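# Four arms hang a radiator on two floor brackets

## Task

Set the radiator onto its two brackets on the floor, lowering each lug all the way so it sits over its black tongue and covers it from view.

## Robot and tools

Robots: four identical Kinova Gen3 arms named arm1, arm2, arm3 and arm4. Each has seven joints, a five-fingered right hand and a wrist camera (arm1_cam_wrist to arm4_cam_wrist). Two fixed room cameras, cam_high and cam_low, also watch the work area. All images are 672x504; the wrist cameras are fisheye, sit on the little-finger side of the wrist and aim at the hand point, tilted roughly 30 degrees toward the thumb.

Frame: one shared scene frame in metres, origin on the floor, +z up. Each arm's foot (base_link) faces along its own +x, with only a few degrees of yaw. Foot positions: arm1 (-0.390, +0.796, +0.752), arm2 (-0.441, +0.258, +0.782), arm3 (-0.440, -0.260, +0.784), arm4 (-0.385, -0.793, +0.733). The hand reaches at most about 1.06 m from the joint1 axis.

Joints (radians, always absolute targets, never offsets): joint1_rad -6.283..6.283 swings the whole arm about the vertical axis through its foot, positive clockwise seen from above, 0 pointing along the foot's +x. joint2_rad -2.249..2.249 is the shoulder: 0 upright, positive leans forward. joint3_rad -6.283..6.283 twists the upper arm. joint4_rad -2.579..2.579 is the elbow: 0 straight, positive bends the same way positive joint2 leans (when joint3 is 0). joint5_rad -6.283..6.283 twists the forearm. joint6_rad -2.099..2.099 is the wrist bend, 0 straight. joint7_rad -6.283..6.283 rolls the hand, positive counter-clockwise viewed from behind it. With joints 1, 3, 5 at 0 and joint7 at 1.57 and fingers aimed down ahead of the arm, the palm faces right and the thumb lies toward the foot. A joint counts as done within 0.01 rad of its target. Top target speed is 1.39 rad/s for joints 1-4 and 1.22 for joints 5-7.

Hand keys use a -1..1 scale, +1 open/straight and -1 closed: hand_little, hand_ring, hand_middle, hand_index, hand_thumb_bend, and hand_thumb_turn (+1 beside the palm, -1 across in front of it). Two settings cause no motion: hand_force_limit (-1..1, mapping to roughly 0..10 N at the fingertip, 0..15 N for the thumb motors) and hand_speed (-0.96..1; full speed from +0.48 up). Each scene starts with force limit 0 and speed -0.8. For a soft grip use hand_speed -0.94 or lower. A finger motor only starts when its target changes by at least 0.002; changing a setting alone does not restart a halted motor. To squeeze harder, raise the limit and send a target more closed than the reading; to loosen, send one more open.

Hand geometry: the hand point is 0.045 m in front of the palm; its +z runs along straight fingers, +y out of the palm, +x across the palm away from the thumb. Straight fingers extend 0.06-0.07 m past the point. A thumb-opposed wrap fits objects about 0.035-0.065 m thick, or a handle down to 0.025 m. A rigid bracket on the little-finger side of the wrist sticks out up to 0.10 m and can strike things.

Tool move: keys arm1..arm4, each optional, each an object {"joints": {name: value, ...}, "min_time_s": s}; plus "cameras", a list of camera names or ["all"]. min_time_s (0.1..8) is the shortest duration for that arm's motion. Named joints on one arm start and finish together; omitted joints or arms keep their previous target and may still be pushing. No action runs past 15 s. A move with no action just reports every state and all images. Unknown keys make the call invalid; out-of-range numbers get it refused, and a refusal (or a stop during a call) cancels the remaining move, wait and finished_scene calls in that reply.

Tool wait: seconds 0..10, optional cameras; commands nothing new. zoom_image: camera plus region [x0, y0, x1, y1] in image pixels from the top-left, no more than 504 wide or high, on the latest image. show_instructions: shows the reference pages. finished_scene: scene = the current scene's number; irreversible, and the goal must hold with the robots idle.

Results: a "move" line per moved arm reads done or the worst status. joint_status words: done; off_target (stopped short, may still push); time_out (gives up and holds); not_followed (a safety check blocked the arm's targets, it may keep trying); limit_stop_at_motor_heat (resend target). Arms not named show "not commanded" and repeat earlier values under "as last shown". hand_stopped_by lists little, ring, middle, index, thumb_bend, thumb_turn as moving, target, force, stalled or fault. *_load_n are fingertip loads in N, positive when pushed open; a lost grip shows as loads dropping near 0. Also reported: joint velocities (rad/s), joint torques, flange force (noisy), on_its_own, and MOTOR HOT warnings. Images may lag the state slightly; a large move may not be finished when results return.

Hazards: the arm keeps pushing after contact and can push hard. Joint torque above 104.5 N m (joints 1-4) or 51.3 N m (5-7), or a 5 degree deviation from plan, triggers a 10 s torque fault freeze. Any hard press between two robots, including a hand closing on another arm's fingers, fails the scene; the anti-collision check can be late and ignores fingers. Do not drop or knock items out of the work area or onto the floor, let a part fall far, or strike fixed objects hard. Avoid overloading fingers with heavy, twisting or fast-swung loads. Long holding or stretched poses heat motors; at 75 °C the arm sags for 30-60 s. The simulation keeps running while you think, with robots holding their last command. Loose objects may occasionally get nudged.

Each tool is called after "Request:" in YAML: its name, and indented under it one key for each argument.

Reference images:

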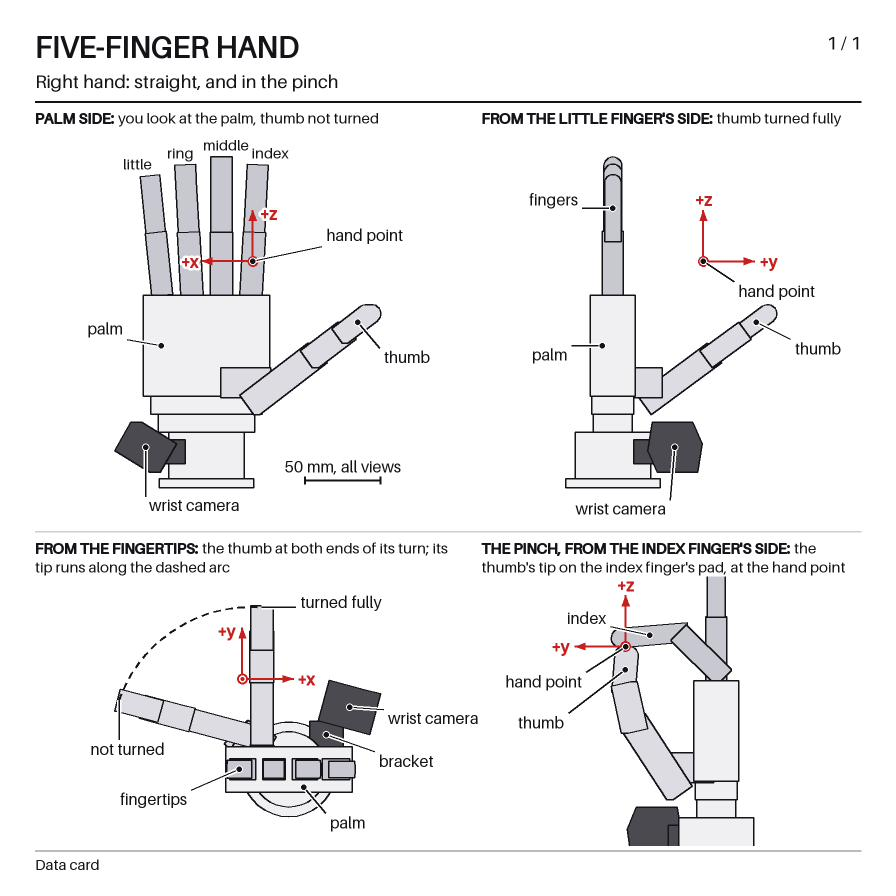

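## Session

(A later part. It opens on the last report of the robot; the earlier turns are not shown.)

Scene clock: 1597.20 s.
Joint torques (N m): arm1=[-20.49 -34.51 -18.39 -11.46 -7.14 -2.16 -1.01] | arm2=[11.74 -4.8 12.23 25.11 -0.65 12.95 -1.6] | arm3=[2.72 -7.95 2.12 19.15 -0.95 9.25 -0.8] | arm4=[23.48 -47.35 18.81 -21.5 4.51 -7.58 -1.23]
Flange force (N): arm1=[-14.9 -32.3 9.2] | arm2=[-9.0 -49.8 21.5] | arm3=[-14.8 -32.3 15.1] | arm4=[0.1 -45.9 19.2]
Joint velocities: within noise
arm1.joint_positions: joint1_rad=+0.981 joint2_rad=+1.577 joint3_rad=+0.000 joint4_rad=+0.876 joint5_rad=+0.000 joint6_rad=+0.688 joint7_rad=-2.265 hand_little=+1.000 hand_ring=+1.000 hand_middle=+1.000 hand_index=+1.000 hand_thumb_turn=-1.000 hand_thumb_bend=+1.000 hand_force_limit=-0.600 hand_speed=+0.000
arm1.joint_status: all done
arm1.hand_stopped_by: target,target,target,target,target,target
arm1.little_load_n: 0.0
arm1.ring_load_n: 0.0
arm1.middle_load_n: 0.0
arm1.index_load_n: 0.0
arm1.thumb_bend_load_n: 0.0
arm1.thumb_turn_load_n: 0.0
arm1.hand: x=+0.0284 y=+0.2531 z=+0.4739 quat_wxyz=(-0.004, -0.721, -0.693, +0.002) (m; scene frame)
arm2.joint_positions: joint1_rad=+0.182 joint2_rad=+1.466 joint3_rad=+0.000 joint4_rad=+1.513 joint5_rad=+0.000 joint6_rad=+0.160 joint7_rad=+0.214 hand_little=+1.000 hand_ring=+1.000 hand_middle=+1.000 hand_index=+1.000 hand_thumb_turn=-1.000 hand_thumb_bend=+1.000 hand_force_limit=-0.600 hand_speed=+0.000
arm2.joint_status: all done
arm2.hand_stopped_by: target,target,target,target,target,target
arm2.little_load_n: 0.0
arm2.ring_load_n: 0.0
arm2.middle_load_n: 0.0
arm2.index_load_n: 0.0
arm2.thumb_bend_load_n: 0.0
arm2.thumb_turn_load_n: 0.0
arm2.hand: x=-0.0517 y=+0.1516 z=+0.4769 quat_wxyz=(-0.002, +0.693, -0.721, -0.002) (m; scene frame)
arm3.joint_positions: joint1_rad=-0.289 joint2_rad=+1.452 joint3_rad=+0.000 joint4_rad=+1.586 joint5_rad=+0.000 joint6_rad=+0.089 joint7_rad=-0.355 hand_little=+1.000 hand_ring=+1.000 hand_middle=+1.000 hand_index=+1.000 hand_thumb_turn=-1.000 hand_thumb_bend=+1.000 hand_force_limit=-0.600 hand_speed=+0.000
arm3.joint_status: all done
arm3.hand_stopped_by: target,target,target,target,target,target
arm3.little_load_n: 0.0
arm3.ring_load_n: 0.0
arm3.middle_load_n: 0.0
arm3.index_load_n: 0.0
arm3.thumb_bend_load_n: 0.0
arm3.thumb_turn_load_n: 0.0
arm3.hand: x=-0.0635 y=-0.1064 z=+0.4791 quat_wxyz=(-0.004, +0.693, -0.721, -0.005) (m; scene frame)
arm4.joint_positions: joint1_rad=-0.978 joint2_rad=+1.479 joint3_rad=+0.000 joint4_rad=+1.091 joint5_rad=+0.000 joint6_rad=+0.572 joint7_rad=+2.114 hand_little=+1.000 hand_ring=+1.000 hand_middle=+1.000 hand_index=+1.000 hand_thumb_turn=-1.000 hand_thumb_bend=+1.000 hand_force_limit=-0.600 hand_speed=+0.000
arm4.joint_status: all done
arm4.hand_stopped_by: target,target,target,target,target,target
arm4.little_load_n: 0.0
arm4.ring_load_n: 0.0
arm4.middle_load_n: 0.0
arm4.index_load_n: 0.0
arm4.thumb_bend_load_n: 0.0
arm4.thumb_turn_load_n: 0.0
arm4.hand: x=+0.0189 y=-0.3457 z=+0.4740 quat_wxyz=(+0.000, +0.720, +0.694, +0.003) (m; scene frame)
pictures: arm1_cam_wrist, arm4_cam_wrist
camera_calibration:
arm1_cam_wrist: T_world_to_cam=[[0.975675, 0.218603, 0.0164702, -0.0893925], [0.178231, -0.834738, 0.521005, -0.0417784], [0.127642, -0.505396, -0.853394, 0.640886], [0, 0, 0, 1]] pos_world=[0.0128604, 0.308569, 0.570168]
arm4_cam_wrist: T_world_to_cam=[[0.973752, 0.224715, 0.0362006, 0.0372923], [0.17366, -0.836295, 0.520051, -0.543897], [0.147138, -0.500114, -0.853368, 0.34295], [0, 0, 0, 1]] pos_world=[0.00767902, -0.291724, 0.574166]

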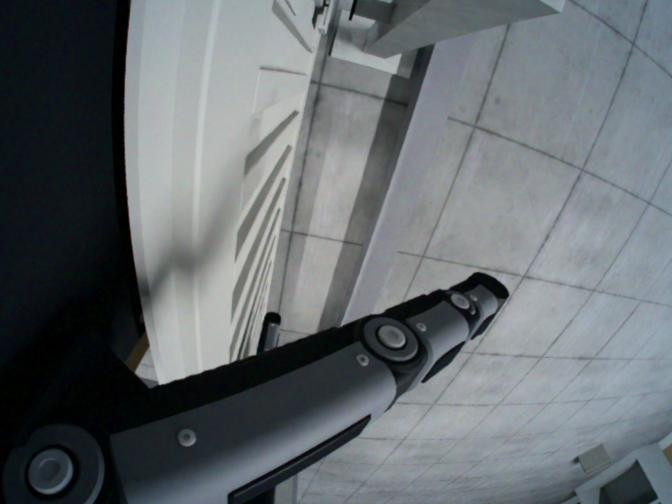

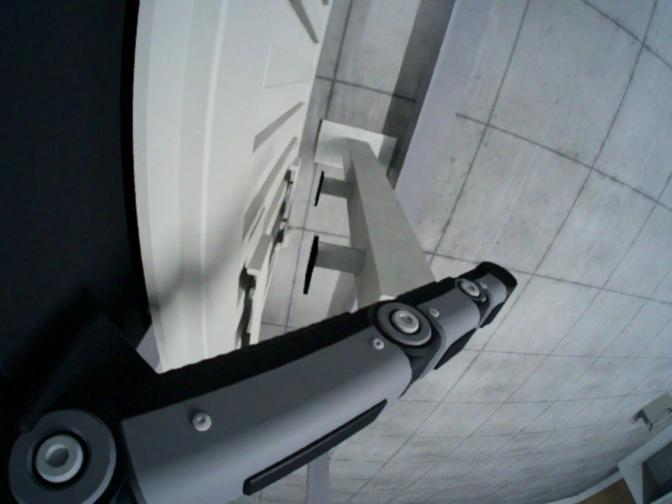

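Request:
move:
  arm1: {"joints":{"joint1_rad":0.9603,"joint2_rad":1.5974,"joint4_rad":0.8149,"joint6_rad":0.7293,"joint7_rad":-2.2803},"min_time_s":3.5}
  arm2: {"joints":{"joint1_rad":0.1728,"joint2_rad":1.473,"joint4_rad":1.4532,"joint6_rad":0.2126,"joint7_rad":0.2099},"min_time_s":3.5}
  arm3: {"joints":{"joint1_rad":-0.2767,"joint2_rad":1.4566,"joint4_rad":1.5242,"joint6_rad":0.1466,"joint7_rad":-0.3372},"min_time_s":3.5}
  arm4: {"joints":{"joint1_rad":-0.9507,"joint2_rad":1.4969,"joint4_rad":1.031,"joint6_rad":0.6137,"joint7_rad":2.146},"min_time_s":3.5}
  cameras: ["cam_low","cam_high","arm1_cam_wrist","arm4_cam_wrist"]

Request:
zoom_image:
  camera: "arm4_cam_wrist"
  region: [220, 140, 330, 310]

Request:
zoom_image:
  camera: "arm1_cam_wrist"
  region: [300, 0, 360, 50]

Request:
zoom_image:
  camera: "cam_low"
  region: [400, 200, 460, 320]

Request:
zoom_image:
  camera: "cam_low"
  region: [190, 150, 270, 330]

Request:
zoom_image:
  camera: "cam_high"
  region: [400, 170, 480, 270]

Scene clock: 1724.03 s.
Joint torques (N m): arm1=[-20.36 -34.95 -17.52 -12.3 -7.23 -2.53 -1.04] | arm2=[13.29 -6.32 13.78 23.86 -0.09 12.78 -1.54] | arm3=[2.9 -9.99 2.3 18.67 -0.94 9.48 -0.91] | arm4=[22.22 -48.03 17.35 -23.47 4.53 -8.68 -1.29]
Flange force (N): arm1=[-13.4 -32.7 8.0] | arm2=[-11.9 -50.0 22.5] | arm3=[-14.5 -33.3 18.9] | arm4=[-3.7 -45.9 16.0]
move: arm1 done; arm2 done; arm3 done; arm4 done
Joint velocities: within noise
arm1.joint_positions: joint1_rad=+0.960 joint2_rad=+1.597 joint3_rad=+0.000 joint4_rad=+0.815 joint5_rad=+0.000 joint6_rad=+0.729 joint7_rad=-2.280 hand_little=+1.000 hand_ring=+1.000 hand_middle=+1.000 hand_index=+1.000 hand_thumb_turn=-1.000 hand_thumb_bend=+1.000 hand_force_limit=-0.600 hand_speed=+0.000
arm1.joint_status: all done
arm1.hand_stopped_by: target,target,target,target,target,target
arm1.little_load_n: 0.0
arm1.ring_load_n: 0.0
arm1.middle_load_n: 0.0
arm1.index_load_n: 0.0
arm1.thumb_bend_load_n: 0.0
arm1.thumb_turn_load_n: 0.0
arm1.hand: x=+0.0450 y=+0.2534 z=+0.4739 quat_wxyz=(-0.004, -0.719, -0.695, +0.002) (m; scene frame)
arm2.joint_positions: joint1_rad=+0.173 joint2_rad=+1.473 joint3_rad=+0.000 joint4_rad=+1.453 joint5_rad=+0.000 joint6_rad=+0.213 joint7_rad=+0.210 hand_little=+1.000 hand_ring=+1.000 hand_middle=+1.000 hand_index=+1.000 hand_thumb_turn=-1.000 hand_thumb_bend=+1.000 hand_force_limit=-0.600 hand_speed=+0.000
arm2.joint_status: all done
arm2.hand_stopped_by: target,target,target,target,target,target
arm2.little_load_n: 0.0
arm2.ring_load_n: 0.0
arm2.middle_load_n: 0.0
arm2.index_load_n: 0.0
arm2.thumb_bend_load_n: 0.0
arm2.thumb_turn_load_n: 0.0
arm2.hand: x=-0.0345 y=+0.1513 z=+0.4769 quat_wxyz=(-0.002, +0.695, -0.719, -0.002) (m; scene frame)
arm3.joint_positions: joint1_rad=-0.277 joint2_rad=+1.457 joint3_rad=+0.000 joint4_rad=+1.524 joint5_rad=+0.000 joint6_rad=+0.147 joint7_rad=-0.337 hand_little=+1.000 hand_ring=+1.000 hand_middle=+1.000 hand_index=+1.000 hand_thumb_turn=-1.000 hand_thumb_bend=+1.000 hand_force_limit=-0.600 hand_speed=+0.000
arm3.joint_status: all done
arm3.hand_stopped_by: target,target,target,target,target,target
arm3.little_load_n: 0.0
arm3.ring_load_n: 0.0
arm3.middle_load_n: 0.0
arm3.index_load_n: 0.0
arm3.thumb_bend_load_n: 0.0
arm3.thumb_turn_load_n: 0.0
arm3.hand: x=-0.0451 y=-0.1068 z=+0.4793 quat_wxyz=(-0.004, +0.695, -0.719, -0.005) (m; scene frame)
arm4.joint_positions: joint1_rad=-0.951 joint2_rad=+1.497 joint3_rad=+0.000 joint4_rad=+1.031 joint5_rad=+0.000 joint6_rad=+0.614 joint7_rad=+2.146 hand_little=+1.000 hand_ring=+1.000 hand_middle=+1.000 hand_index=+1.000 hand_thumb_turn=-1.000 hand_thumb_bend=+1.000 hand_force_limit=-0.600 hand_speed=+0.000
arm4.joint_status: all done
arm4.hand_stopped_by: target,target,target,target,target,target
arm4.little_load_n: 0.0
arm4.ring_load_n: 0.0
arm4.middle_load_n: 0.0
arm4.index_load_n: 0.0
arm4.thumb_bend_load_n: 0.0
arm4.thumb_turn_load_n: 0.0
arm4.hand: x=+0.0385 y=-0.3454 z=+0.4739 quat_wxyz=(+0.000, +0.718, +0.696, +0.003) (m; scene frame)
pictures: arm1_cam_wrist, arm4_cam_wrist, cam_high, cam_low
camera_calibration:
arm1_cam_wrist: T_world_to_cam=[[0.97458, 0.223444, 0.0163254, -0.106843], [0.182454, -0.833857, 0.520955, -0.0448396], [0.130017, -0.504733, -0.853428, 0.638677], [0, 0, 0, 1]] pos_world=[0.029269, 0.308845, 0.570169]
arm4_cam_wrist: T_world_to_cam=[[0.972606, 0.22962, 0.0362313, 0.0199023], [0.177848, -0.83538, 0.520106, -0.546901], [0.149694, -0.499414, -0.853333, 0.340244], [0, 0, 0, 1]] pos_world=[0.026976, -0.291518, 0.574066]

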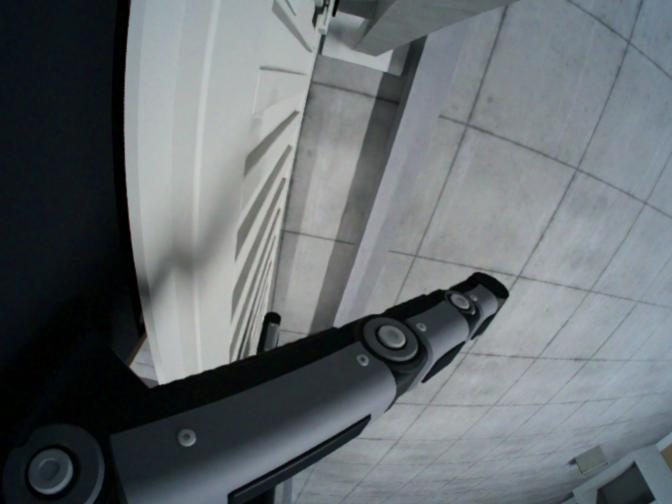

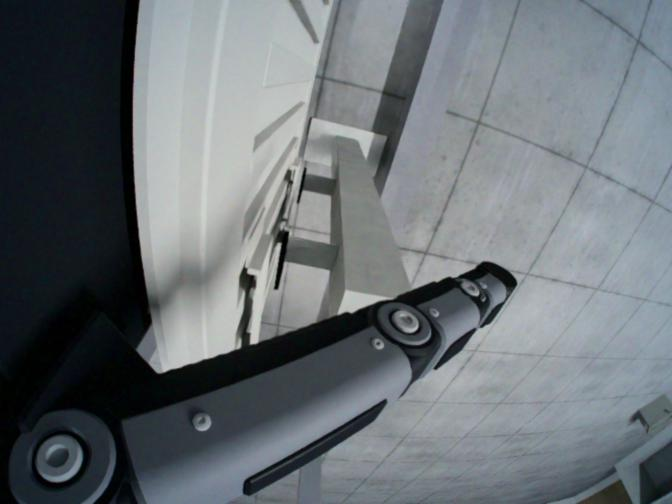

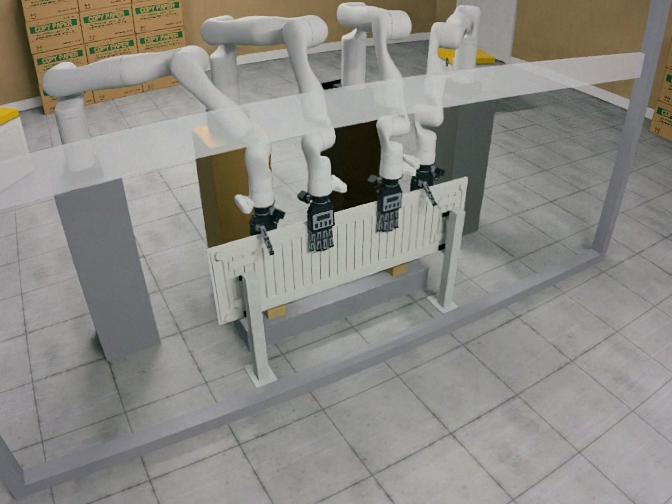

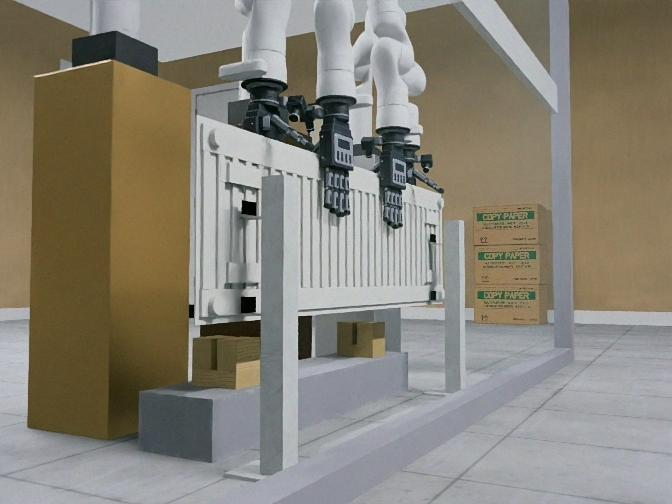

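Scaled by 2.965 from the camera's 672x504 image, which has a finer 960x720 frame.

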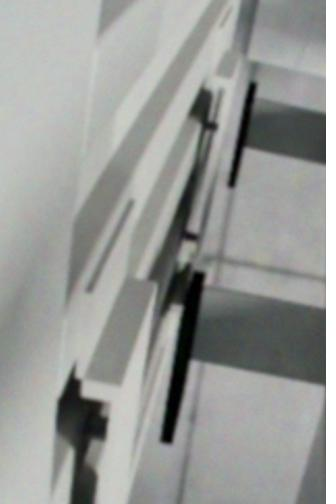

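Scaled by 8.400 from the camera's 672x504 image, which has a finer 960x720 frame.

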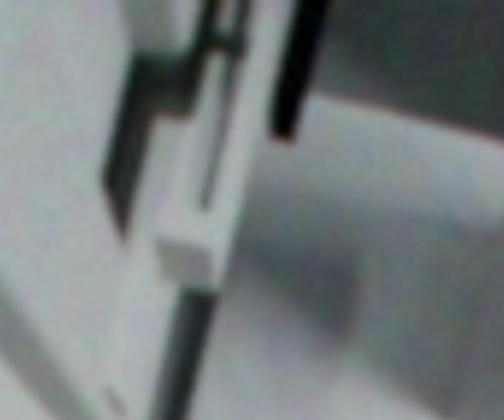

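Scaled by 4.200.

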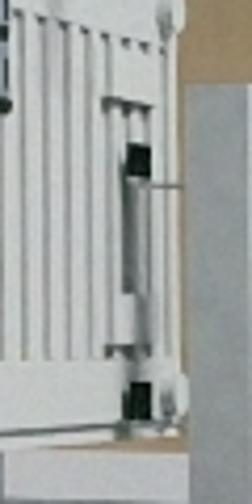

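Scaled by 2.800.

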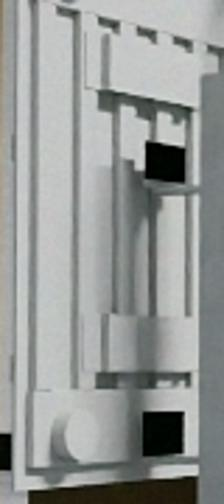

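Scaled by 5.040.

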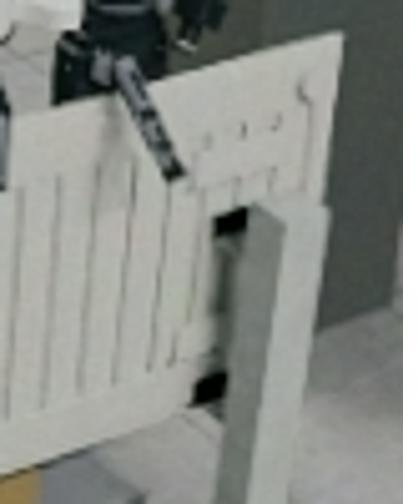

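Request:
move:
  arm1: {"joints":{"joint1_rad":0.9512,"joint2_rad":1.6065,"joint4_rad":0.7861,"joint6_rad":0.749,"joint7_rad":-2.2864},"min_time_s":2.5}
  arm2: {"joints":{"joint1_rad":0.169,"joint2_rad":1.4776,"joint4_rad":1.4245,"joint6_rad":0.2367,"joint7_rad":0.209},"min_time_s":2.5}
  arm3: {"joints":{"joint1_rad":-0.2713,"joint2_rad":1.4603,"joint4_rad":1.4938,"joint6_rad":0.1733,"joint7_rad":-0.3288},"min_time_s":2.5}
  arm4: {"joints":{"joint1_rad":-0.9382,"joint2_rad":1.5055,"joint4_rad":1.0014,"joint6_rad":0.6347,"joint7_rad":2.1615},"min_time_s":2.5}
  cameras: ["arm1_cam_wrist","arm4_cam_wrist","cam_low","cam_high"]

Request:
zoom_image:
  camera: "arm4_cam_wrist"
  region: [225, 150, 325, 300]

Request:
zoom_image:
  camera: "arm1_cam_wrist"
  region: [300, 0, 360, 50]

Request:
zoom_image:
  camera: "cam_low"
  region: [190, 110, 460, 340]

Request:
zoom_image:
  camera: "cam_high"
  region: [400, 170, 480, 270]

Scene clock: 1765.37 s.
Joint torques (N m): arm1=[-21.97 -38.56 -18.85 -14.89 -8.13 -3.58 -1.16] | arm2=[12.79 -5.99 12.86 22.16 0.04 11.89 -1.47] | arm3=[1.87 -8.28 0.76 16.31 -0.99 8.3 -0.79] | arm4=[21.2 -52.38 16.21 -23.72 4.43 -8.05 -1.23]
Flange force (N): arm1=[-12.0 -37.2 10.2] | arm2=[-11.4 -47.5 18.0] | arm3=[-11.3 -30.2 9.7] | arm4=[-1.1 -42.1 25.2]
move: arm1 done; arm2 done; arm3 done; arm4 done
Joint velocities: within noise
arm1.joint_positions: joint1_rad=+0.951 joint2_rad=+1.607 joint3_rad=+0.000 joint4_rad=+0.786 joint5_rad=+0.000 joint6_rad=+0.749 joint7_rad=-2.286 hand_little=+1.000 hand_ring=+1.000 hand_middle=+1.000 hand_index=+1.000 hand_thumb_turn=-1.000 hand_thumb_bend=+1.000 hand_force_limit=-0.600 hand_speed=+0.000
arm1.joint_status: all done
arm1.hand_stopped_by: target,target,target,target,target,target
arm1.little_load_n: 0.0
arm1.ring_load_n: 0.0
arm1.middle_load_n: 0.0
arm1.index_load_n: 0.0
arm1.thumb_bend_load_n: 0.0
arm1.thumb_turn_load_n: 0.0
arm1.hand: x=+0.0526 y=+0.2535 z=+0.4743 quat_wxyz=(-0.004, -0.718, -0.696, +0.002) (m; scene frame)
arm2.joint_positions: joint1_rad=+0.169 joint2_rad=+1.478 joint3_rad=+0.000 joint4_rad=+1.424 joint5_rad=+0.000 joint6_rad=+0.237 joint7_rad=+0.209 hand_little=+1.000 hand_ring=+1.000 hand_middle=+1.000 hand_index=+1.000 hand_thumb_turn=-1.000 hand_thumb_bend=+1.000 hand_force_limit=-0.600 hand_speed=+0.000
arm2.joint_status: all done
arm2.hand_stopped_by: target,target,target,target,target,target
arm2.little_load_n: 0.0
arm2.ring_load_n: 0.0
arm2.middle_load_n: 0.0
arm2.index_load_n: 0.0
arm2.thumb_bend_load_n: 0.0
arm2.thumb_turn_load_n: 0.0
arm2.hand: x=-0.0267 y=+0.1511 z=+0.4767 quat_wxyz=(-0.002, +0.696, -0.718, -0.002) (m; scene frame)
arm3.joint_positions: joint1_rad=-0.271 joint2_rad=+1.460 joint3_rad=+0.000 joint4_rad=+1.494 joint5_rad=+0.000 joint6_rad=+0.173 joint7_rad=-0.329 hand_little=+1.000 hand_ring=+1.000 hand_middle=+1.000 hand_index=+1.000 hand_thumb_turn=-1.000 hand_thumb_bend=+1.000 hand_force_limit=-0.600 hand_speed=+0.000
arm3.joint_status: all done
arm3.hand_stopped_by: target,target,target,target,target,target
arm3.little_load_n: 0.0
arm3.ring_load_n: 0.0
arm3.middle_load_n: 0.0
arm3.index_load_n: 0.0
arm3.thumb_bend_load_n: 0.0
arm3.thumb_turn_load_n: -0.5
arm3.hand: x=-0.0365 y=-0.1070 z=+0.4791 quat_wxyz=(-0.004, +0.696, -0.718, -0.005) (m; scene frame)
arm4.joint_positions: joint1_rad=-0.938 joint2_rad=+1.506 joint3_rad=+0.000 joint4_rad=+1.001 joint5_rad=+0.000 joint6_rad=+0.635 joint7_rad=+2.162 hand_little=+1.000 hand_ring=+1.000 hand_middle=+1.000 hand_index=+1.000 hand_thumb_turn=-1.000 hand_thumb_bend=+1.000 hand_force_limit=-0.600 hand_speed=+0.000
arm4.joint_status: all done
arm4.hand_stopped_by: target,target,target,target,target,target
arm4.little_load_n: 0.0
arm4.ring_load_n: 0.0
arm4.middle_load_n: 0.0
arm4.index_load_n: 0.0
arm4.thumb_bend_load_n: 0.0
arm4.thumb_turn_load_n: -0.5
arm4.hand: x=+0.0479 y=-0.3452 z=+0.4742 quat_wxyz=(+0.000, +0.717, +0.697, +0.003) (m; scene frame)
pictures: arm1_cam_wrist, arm4_cam_wrist, cam_high, cam_low
camera_calibration:
arm1_cam_wrist: T_world_to_cam=[[0.973892, 0.22642, 0.0163701, -0.114906], [0.184975, -0.833293, 0.520967, -0.0465312], [0.131598, -0.504338, -0.85342, 0.637841], [0, 0, 0, 1]] pos_world=[0.0365744, 0.30893, 0.570468]
arm4_cam_wrist: T_world_to_cam=[[0.971928, 0.23249, 0.0361223, 0.0118445], [0.180371, -0.834849, 0.520091, -0.548534], [0.151073, -0.498975, -0.853347, 0.33926], [0, 0, 0, 1]] pos_world=[0.0361745, -0.291414, 0.574366]

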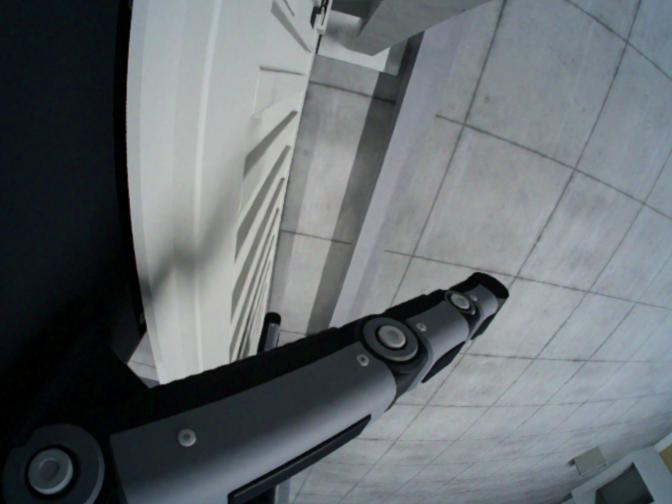

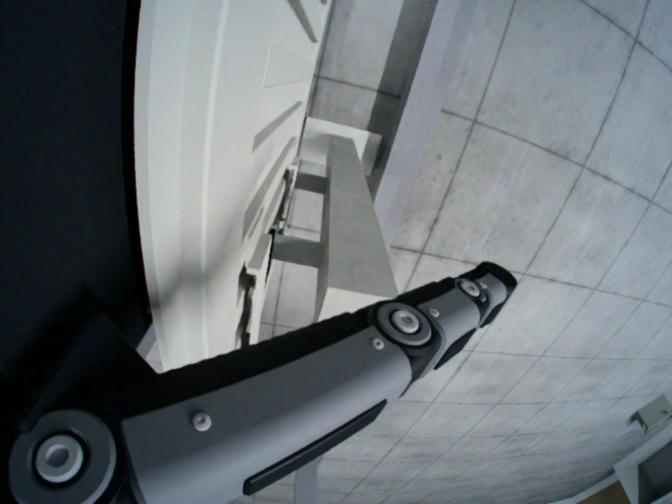

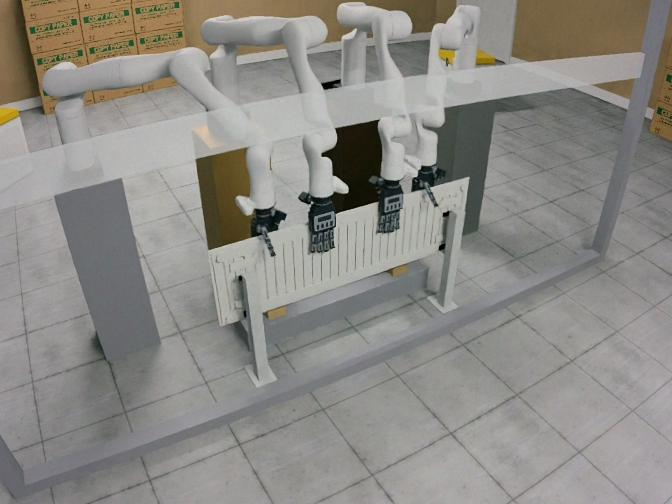

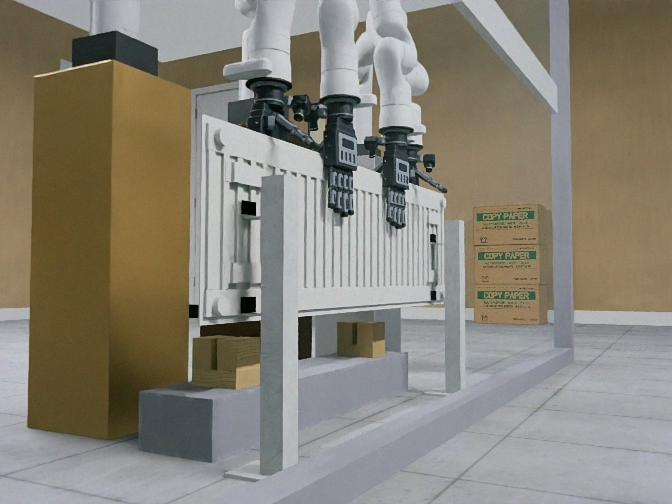

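Scaled by 3.360 from the camera's 672x504 image, which has a finer 960x720 frame.

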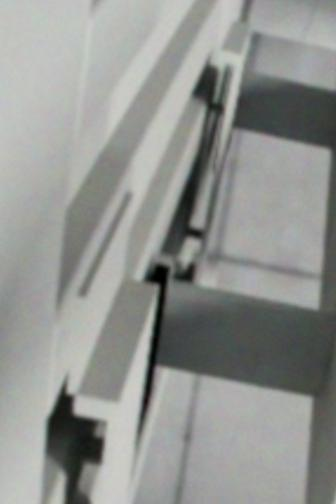

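Scaled by 8.400 from the camera's 672x504 image, which has a finer 960x720 frame.

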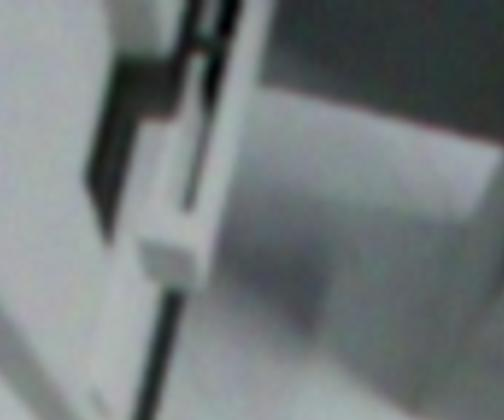

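Scaled by 1.867.

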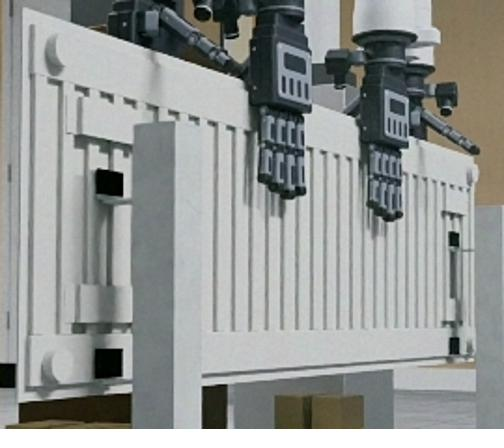

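Scaled by 5.040.

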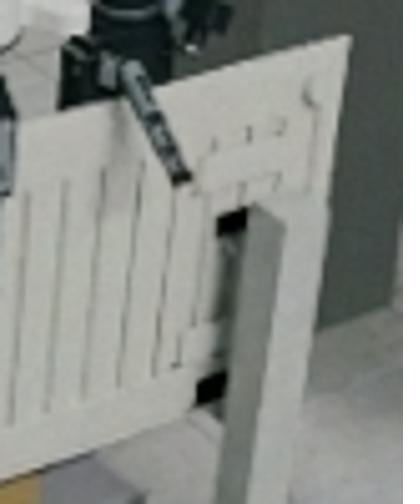

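Request:
move:
  cameras: ["arm4_cam_wrist","arm1_cam_wrist","cam_low"]

Scene clock: 1782.90 s.
Joint torques (N m): arm1=[-21.98 -38.61 -18.83 -14.88 -8.15 -3.59 -1.16] | arm2=[12.77 -6.03 12.83 22.15 0.05 11.92 -1.48] | arm3=[1.87 -8.39 0.71 16.38 -0.97 8.26 -0.81] | arm4=[21.21 -52.47 16.15 -23.76 4.42 -8.13 -1.23]
Flange force (N): arm1=[-12.2 -37.0 10.3] | arm2=[-11.4 -47.4 18.1] | arm3=[-11.4 -30.6 10.0] | arm4=[-0.9 -42.0 25.3]
Joint velocities: within noise
arm1.joint_positions: joint1_rad=+0.951 joint2_rad=+1.607 joint3_rad=+0.000 joint4_rad=+0.786 joint5_rad=+0.000 joint6_rad=+0.749 joint7_rad=-2.286 hand_little=+1.000 hand_ring=+1.000 hand_middle=+1.000 hand_index=+1.000 hand_thumb_turn=-1.000 hand_thumb_bend=+1.000 hand_force_limit=-0.600 hand_speed=+0.000
arm1.joint_status: all done
arm1.hand_stopped_by: target,target,target,target,target,target
arm1.little_load_n: 0.0
arm1.ring_load_n: 0.0
arm1.middle_load_n: 0.0
arm1.index_load_n: 0.0
arm1.thumb_bend_load_n: 0.0
arm1.thumb_turn_load_n: 0.0
arm1.hand: x=+0.0526 y=+0.2535 z=+0.4743 quat_wxyz=(-0.004, -0.718, -0.696, +0.002) (m; scene frame)
arm2.joint_positions: joint1_rad=+0.169 joint2_rad=+1.478 joint3_rad=+0.000 joint4_rad=+1.424 joint5_rad=+0.000 joint6_rad=+0.237 joint7_rad=+0.209 hand_little=+1.000 hand_ring=+1.000 hand_middle=+1.000 hand_index=+1.000 hand_thumb_turn=-1.000 hand_thumb_bend=+1.000 hand_force_limit=-0.600 hand_speed=+0.000
arm2.joint_status: all done
arm2.hand_stopped_by: target,target,target,target,target,target
arm2.little_load_n: 0.0
arm2.ring_load_n: 0.0
arm2.middle_load_n: 0.0
arm2.index_load_n: 0.0
arm2.thumb_bend_load_n: -0.5
arm2.thumb_turn_load_n: 0.0
arm2.hand: x=-0.0267 y=+0.1511 z=+0.4767 quat_wxyz=(-0.002, +0.696, -0.718, -0.002) (m; scene frame)
arm3.joint_positions: joint1_rad=-0.271 joint2_rad=+1.460 joint3_rad=+0.000 joint4_rad=+1.494 joint5_rad=+0.000 joint6_rad=+0.173 joint7_rad=-0.329 hand_little=+1.000 hand_ring=+1.000 hand_middle=+1.000 hand_index=+1.000 hand_thumb_turn=-1.000 hand_thumb_bend=+1.000 hand_force_limit=-0.600 hand_speed=+0.000
arm3.joint_status: all done
arm3.hand_stopped_by: target,target,target,target,target,target
arm3.little_load_n: 0.0
arm3.ring_load_n: 0.0
arm3.middle_load_n: 0.0
arm3.index_load_n: 0.0
arm3.thumb_bend_load_n: 0.0
arm3.thumb_turn_load_n: 0.0
arm3.hand: x=-0.0365 y=-0.1070 z=+0.4791 quat_wxyz=(-0.004, +0.696, -0.718, -0.005) (m; scene frame)
arm4.joint_positions: joint1_rad=-0.938 joint2_rad=+1.506 joint3_rad=+0.000 joint4_rad=+1.001 joint5_rad=+0.000 joint6_rad=+0.635 joint7_rad=+2.162 hand_little=+1.000 hand_ring=+1.000 hand_middle=+1.000 hand_index=+1.000 hand_thumb_turn=-1.000 hand_thumb_bend=+1.000 hand_force_limit=-0.600 hand_speed=+0.000
arm4.joint_status: all done
arm4.hand_stopped_by: target,target,target,target,target,target
arm4.little_load_n: 0.0
arm4.ring_load_n: 0.0
arm4.middle_load_n: 0.0
arm4.index_load_n: 0.0
arm4.thumb_bend_load_n: 0.0
arm4.thumb_turn_load_n: 0.0
arm4.hand: x=+0.0479 y=-0.3452 z=+0.4742 quat_wxyz=(+0.000, +0.717, +0.697, +0.003) (m; scene frame)
pictures: arm1_cam_wrist, arm4_cam_wrist, cam_low
camera_calibration:
arm1_cam_wrist: T_world_to_cam=[[0.973892, 0.22642, 0.0163701, -0.114906], [0.184975, -0.833293, 0.520967, -0.0465312], [0.131598, -0.504338, -0.85342, 0.637841], [0, 0, 0, 1]] pos_world=[0.0365744, 0.30893, 0.570468]
arm4_cam_wrist: T_world_to_cam=[[0.971928, 0.23249, 0.0361223, 0.0118445], [0.180371, -0.834849, 0.520091, -0.548534], [0.151073, -0.498975, -0.853347, 0.33926], [0, 0, 0, 1]] pos_world=[0.0361745, -0.291414, 0.574366]

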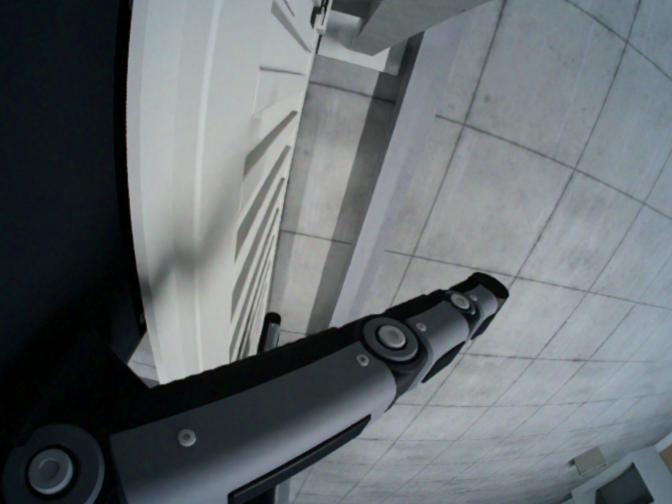

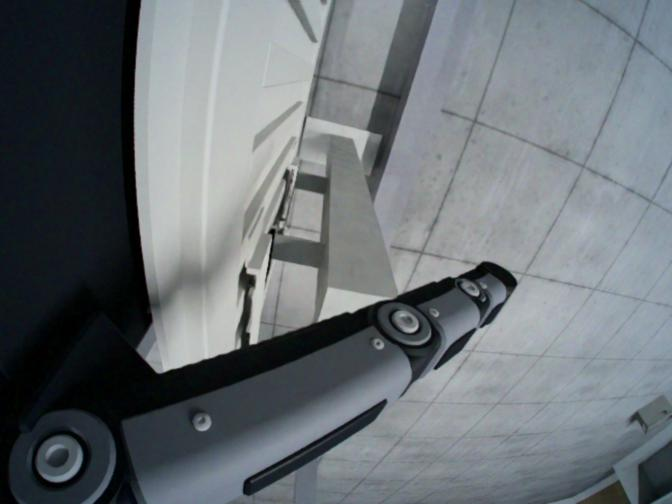

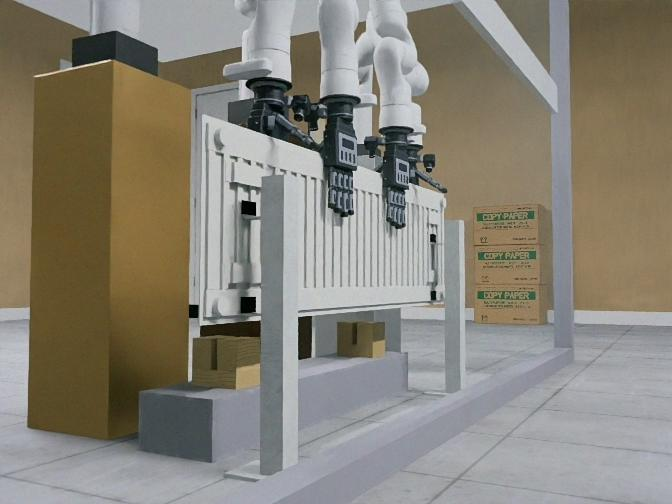

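Request:
zoom_image:
  camera: "arm4_cam_wrist"
  region: [220, 120, 340, 320]

Request:
zoom_image:
  camera: "arm1_cam_wrist"
  region: [280, 0, 380, 60]

Request:
zoom_image:
  camera: "cam_low"
  region: [180, 160, 300, 330]

Request:
zoom_image:
  camera: "cam_low"
  region: [400, 210, 480, 320]

Scaled by 2.520 from the camera's 672x504 image, which has a finer 960x720 frame.

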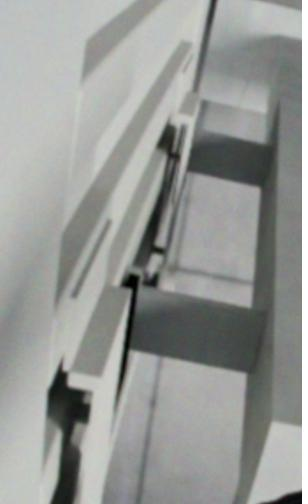

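Scaled by 5.040 from the camera's 672x504 image, which has a finer 960x720 frame.

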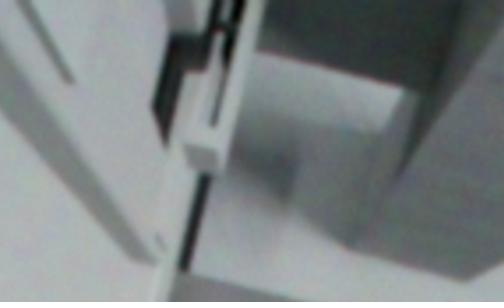

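Scaled by 2.965.

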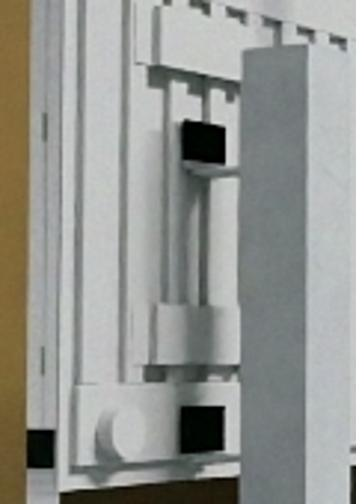

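Scaled by 4.582.

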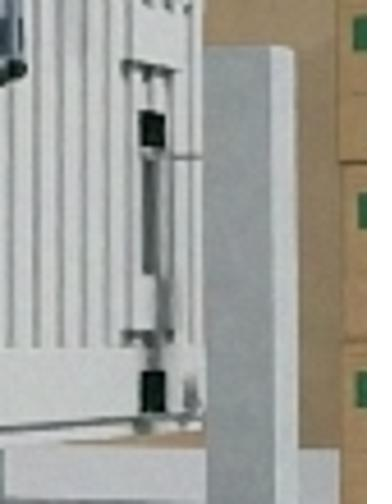

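Request:
zoom_image:
  camera: "arm4_cam_wrist"
  region: [240, 210, 300, 290]

Request:
zoom_image:
  camera: "arm4_cam_wrist"
  region: [270, 150, 330, 240]

Scaled by 6.300 from the camera's 672x504 image, which has a finer 960x720 frame.

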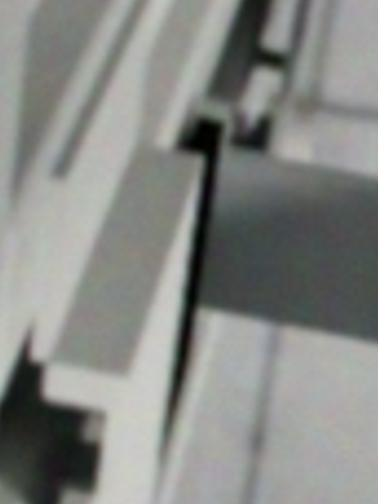

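Scaled by 5.600 from the camera's 672x504 image, which has a finer 960x720 frame.

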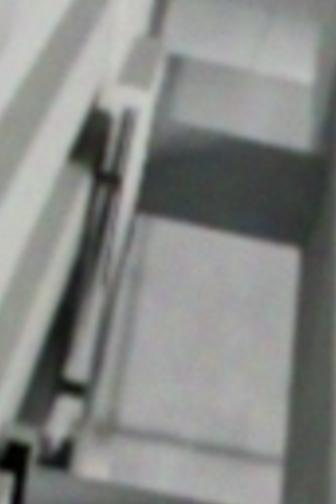

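Request:
zoom_image:
  camera: "arm4_cam_wrist"
  region: [280, 140, 320, 190]

Request:
zoom_image:
  camera: "arm1_cam_wrist"
  region: [300, 0, 350, 50]

Scaled by 10.080 from the camera's 672x504 image, which has a finer 960x720 frame.

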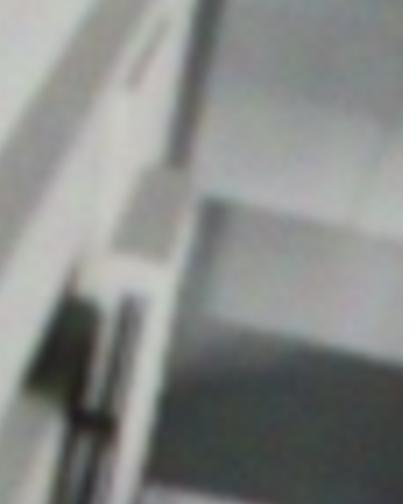

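Scaled by 10.080 from the camera's 672x504 image, which has a finer 960x720 frame.

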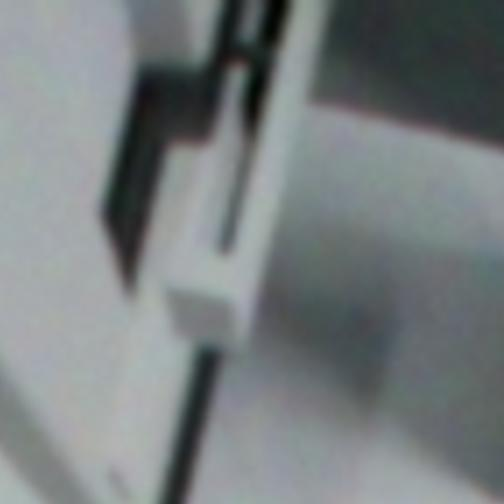

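Request:
move:
  cameras: ["arm2_cam_wrist","arm3_cam_wrist","arm1_cam_wrist","arm4_cam_wrist"]

Request:
zoom_image:
  camera: "arm1_cam_wrist"
  region: [312, 0, 340, 24]

Request:
zoom_image:
  camera: "arm4_cam_wrist"
  region: [240, 230, 290, 300]

Scene clock: 1864.53 s.
Joint torques (N m): arm1=[-21.97 -38.57 -18.84 -14.92 -8.14 -3.57 -1.19] | arm2=[12.81 -6.03 12.85 22.1 0.04 11.94 -1.48] | arm3=[1.9 -8.27 0.79 16.41 -0.97 8.22 -0.82] | arm4=[21.24 -52.48 16.15 -23.74 4.44 -8.09 -1.18]
Flange force (N): arm1=[-11.9 -37.3 10.1] | arm2=[-11.5 -47.2 18.0] | arm3=[-11.5 -30.8 9.8] | arm4=[-0.8 -42.1 25.4]
Joint velocities: within noise
arm1.joint_positions: joint1_rad=+0.951 joint2_rad=+1.607 joint3_rad=+0.000 joint4_rad=+0.786 joint5_rad=+0.000 joint6_rad=+0.749 joint7_rad=-2.286 hand_little=+1.000 hand_ring=+1.000 hand_middle=+1.000 hand_index=+1.000 hand_thumb_turn=-1.000 hand_thumb_bend=+1.000 hand_force_limit=-0.600 hand_speed=+0.000
arm1.joint_status: all done
arm1.hand_stopped_by: target,target,target,target,target,target
arm1.little_load_n: 0.0
arm1.ring_load_n: 0.0
arm1.middle_load_n: 0.0
arm1.index_load_n: 0.0
arm1.thumb_bend_load_n: 0.0
arm1.thumb_turn_load_n: 0.0
arm1.hand: x=+0.0526 y=+0.2535 z=+0.4743 quat_wxyz=(-0.004, -0.718, -0.696, +0.002) (m; scene frame)
arm2.joint_positions: joint1_rad=+0.169 joint2_rad=+1.478 joint3_rad=+0.000 joint4_rad=+1.424 joint5_rad=+0.000 joint6_rad=+0.237 joint7_rad=+0.209 hand_little=+1.000 hand_ring=+1.000 hand_middle=+1.000 hand_index=+1.000 hand_thumb_turn=-1.000 hand_thumb_bend=+1.000 hand_force_limit=-0.600 hand_speed=+0.000
arm2.joint_status: all done
arm2.hand_stopped_by: target,target,target,target,target,target
arm2.little_load_n: 0.0
arm2.ring_load_n: 0.0
arm2.middle_load_n: 0.0
arm2.index_load_n: 0.0
arm2.thumb_bend_load_n: 0.0
arm2.thumb_turn_load_n: 0.0
arm2.hand: x=-0.0267 y=+0.1511 z=+0.4767 quat_wxyz=(-0.002, +0.696, -0.718, -0.002) (m; scene frame)
arm3.joint_positions: joint1_rad=-0.271 joint2_rad=+1.460 joint3_rad=+0.000 joint4_rad=+1.494 joint5_rad=+0.000 joint6_rad=+0.173 joint7_rad=-0.329 hand_little=+1.000 hand_ring=+1.000 hand_middle=+1.000 hand_index=+1.000 hand_thumb_turn=-1.000 hand_thumb_bend=+1.000 hand_force_limit=-0.600 hand_speed=+0.000
arm3.joint_status: all done
arm3.hand_stopped_by: target,target,target,target,target,target
arm3.little_load_n: 0.0
arm3.ring_load_n: 0.0
arm3.middle_load_n: 0.0
arm3.index_load_n: 0.0
arm3.thumb_bend_load_n: 0.0
arm3.thumb_turn_load_n: 0.0
arm3.hand: x=-0.0365 y=-0.1070 z=+0.4791 quat_wxyz=(-0.004, +0.696, -0.718, -0.005) (m; scene frame)
arm4.joint_positions: joint1_rad=-0.938 joint2_rad=+1.506 joint3_rad=+0.000 joint4_rad=+1.001 joint5_rad=+0.000 joint6_rad=+0.635 joint7_rad=+2.162 hand_little=+1.000 hand_ring=+1.000 hand_middle=+1.000 hand_index=+1.000 hand_thumb_turn=-1.000 hand_thumb_bend=+1.000 hand_force_limit=-0.600 hand_speed=+0.000
arm4.joint_status: all done
arm4.hand_stopped_by: target,target,target,target,target,target
arm4.little_load_n: 0.0
arm4.ring_load_n: 0.0
arm4.middle_load_n: 0.0
arm4.index_load_n: 0.0
arm4.thumb_bend_load_n: 0.0
arm4.thumb_turn_load_n: 0.0
arm4.hand: x=+0.0479 y=-0.3452 z=+0.4742 quat_wxyz=(+0.000, +0.717, +0.697, +0.003) (m; scene frame)
pictures: arm1_cam_wrist, arm2_cam_wrist, arm3_cam_wrist, arm4_cam_wrist
camera_calibration:
arm1_cam_wrist: T_world_to_cam=[[0.973892, 0.22642, 0.0163701, -0.114906], [0.184975, -0.833293, 0.520967, -0.0465312], [0.131598, -0.504338, -0.85342, 0.637841], [0, 0, 0, 1]] pos_world=[0.0365744, 0.30893, 0.570468]
arm2_cam_wrist: T_world_to_cam=[[-0.967892, -0.248311, 0.0390633, -0.0142122], [-0.185728, 0.811184, 0.554513, -0.397803], [-0.169379, 0.529454, -0.831258, 0.423844], [0, 0, 0, 1]] pos_world=[-0.0158488, 0.0947571, 0.573466]
arm3_cam_wrist: T_world_to_cam=[[-0.966987, -0.252498, -0.0343647, -0.0432998], [-0.232418, 0.818604, 0.525233, -0.175311], [-0.104489, 0.51588, -0.850264, 0.56899], [0, 0, 0, 1]] pos_world=[-0.0231625, -0.160954, 0.574383]
arm4_cam_wrist: T_world_to_cam=[[0.971928, 0.23249, 0.0361223, 0.0118445], [0.180371, -0.834849, 0.520091, -0.548534], [0.151073, -0.498975, -0.853347, 0.33926], [0, 0, 0, 1]] pos_world=[0.0361745, -0.291414, 0.574366]

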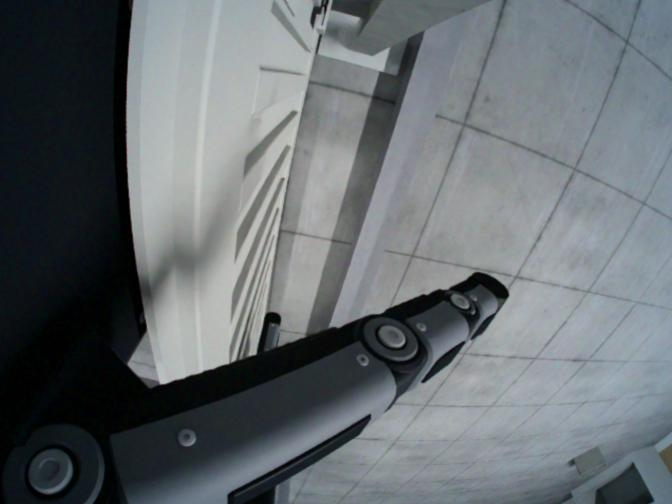

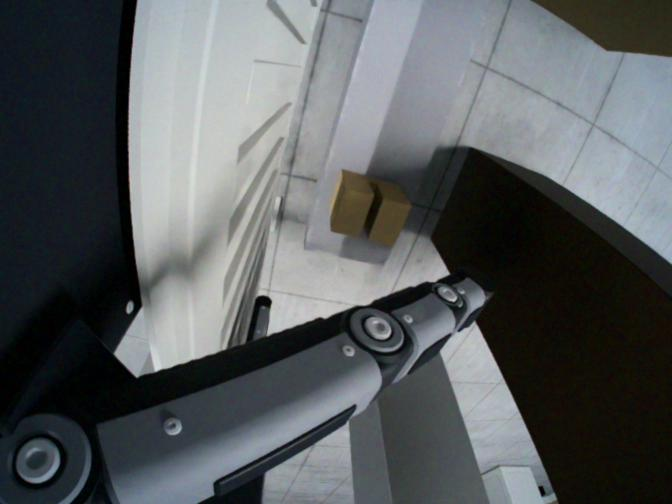

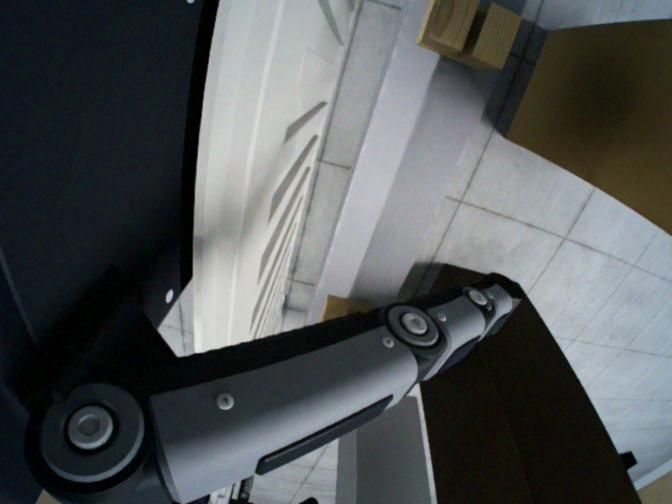

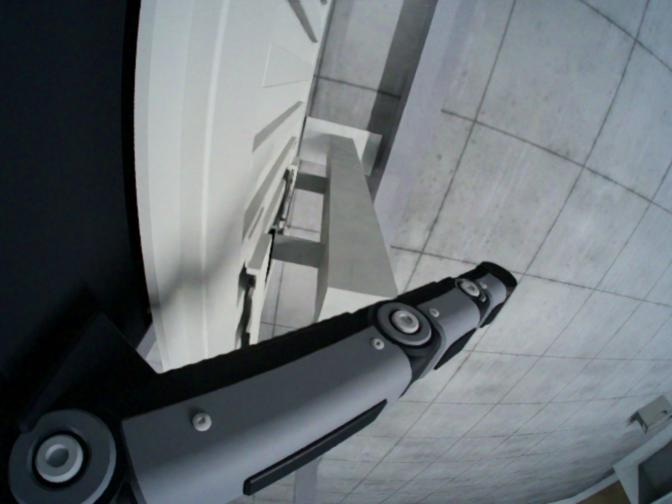

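Scaled by 18.000 from the camera's 672x504 image, which has a finer 960x720 frame.

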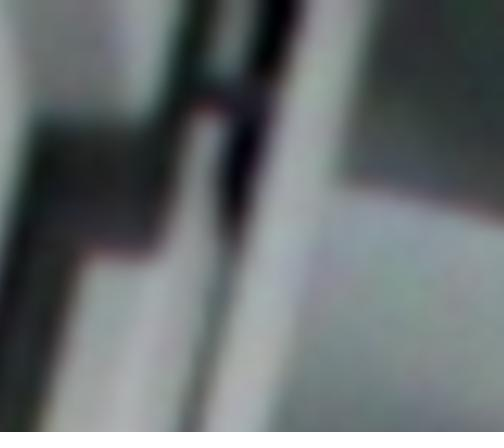

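Scaled by 7.200 from the camera's 672x504 image, which has a finer 960x720 frame.

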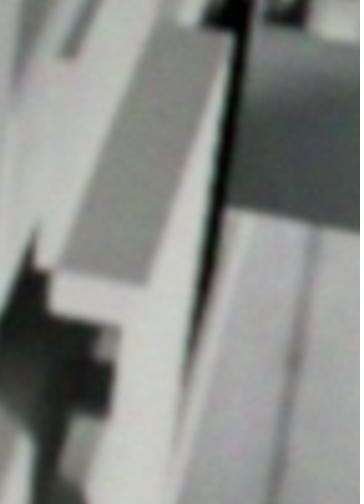

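Request:
zoom_image:
  camera: "arm4_cam_wrist"
  region: [275, 150, 305, 176]

Request:
zoom_image:
  camera: "arm4_cam_wrist"
  region: [270, 174, 300, 200]

Scaled by 16.800 from the camera's 672x504 image, which has a finer 960x720 frame.

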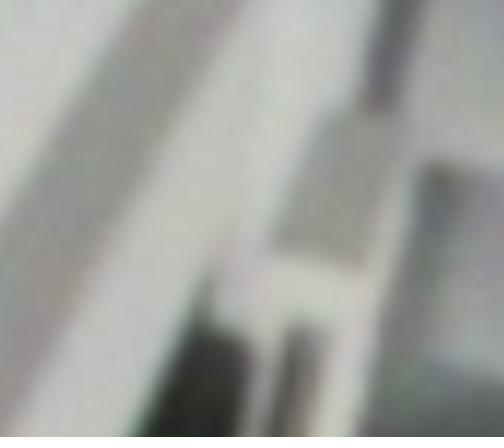

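Scaled by 16.800 from the camera's 672x504 image, which has a finer 960x720 frame.

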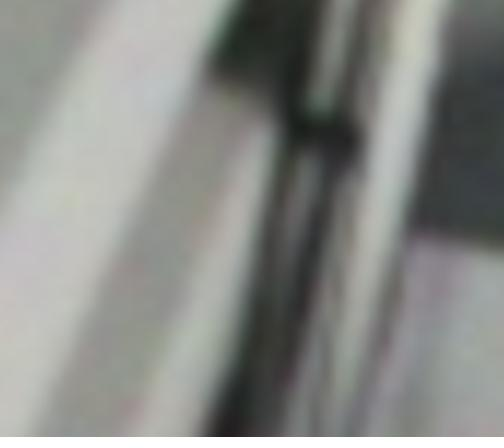

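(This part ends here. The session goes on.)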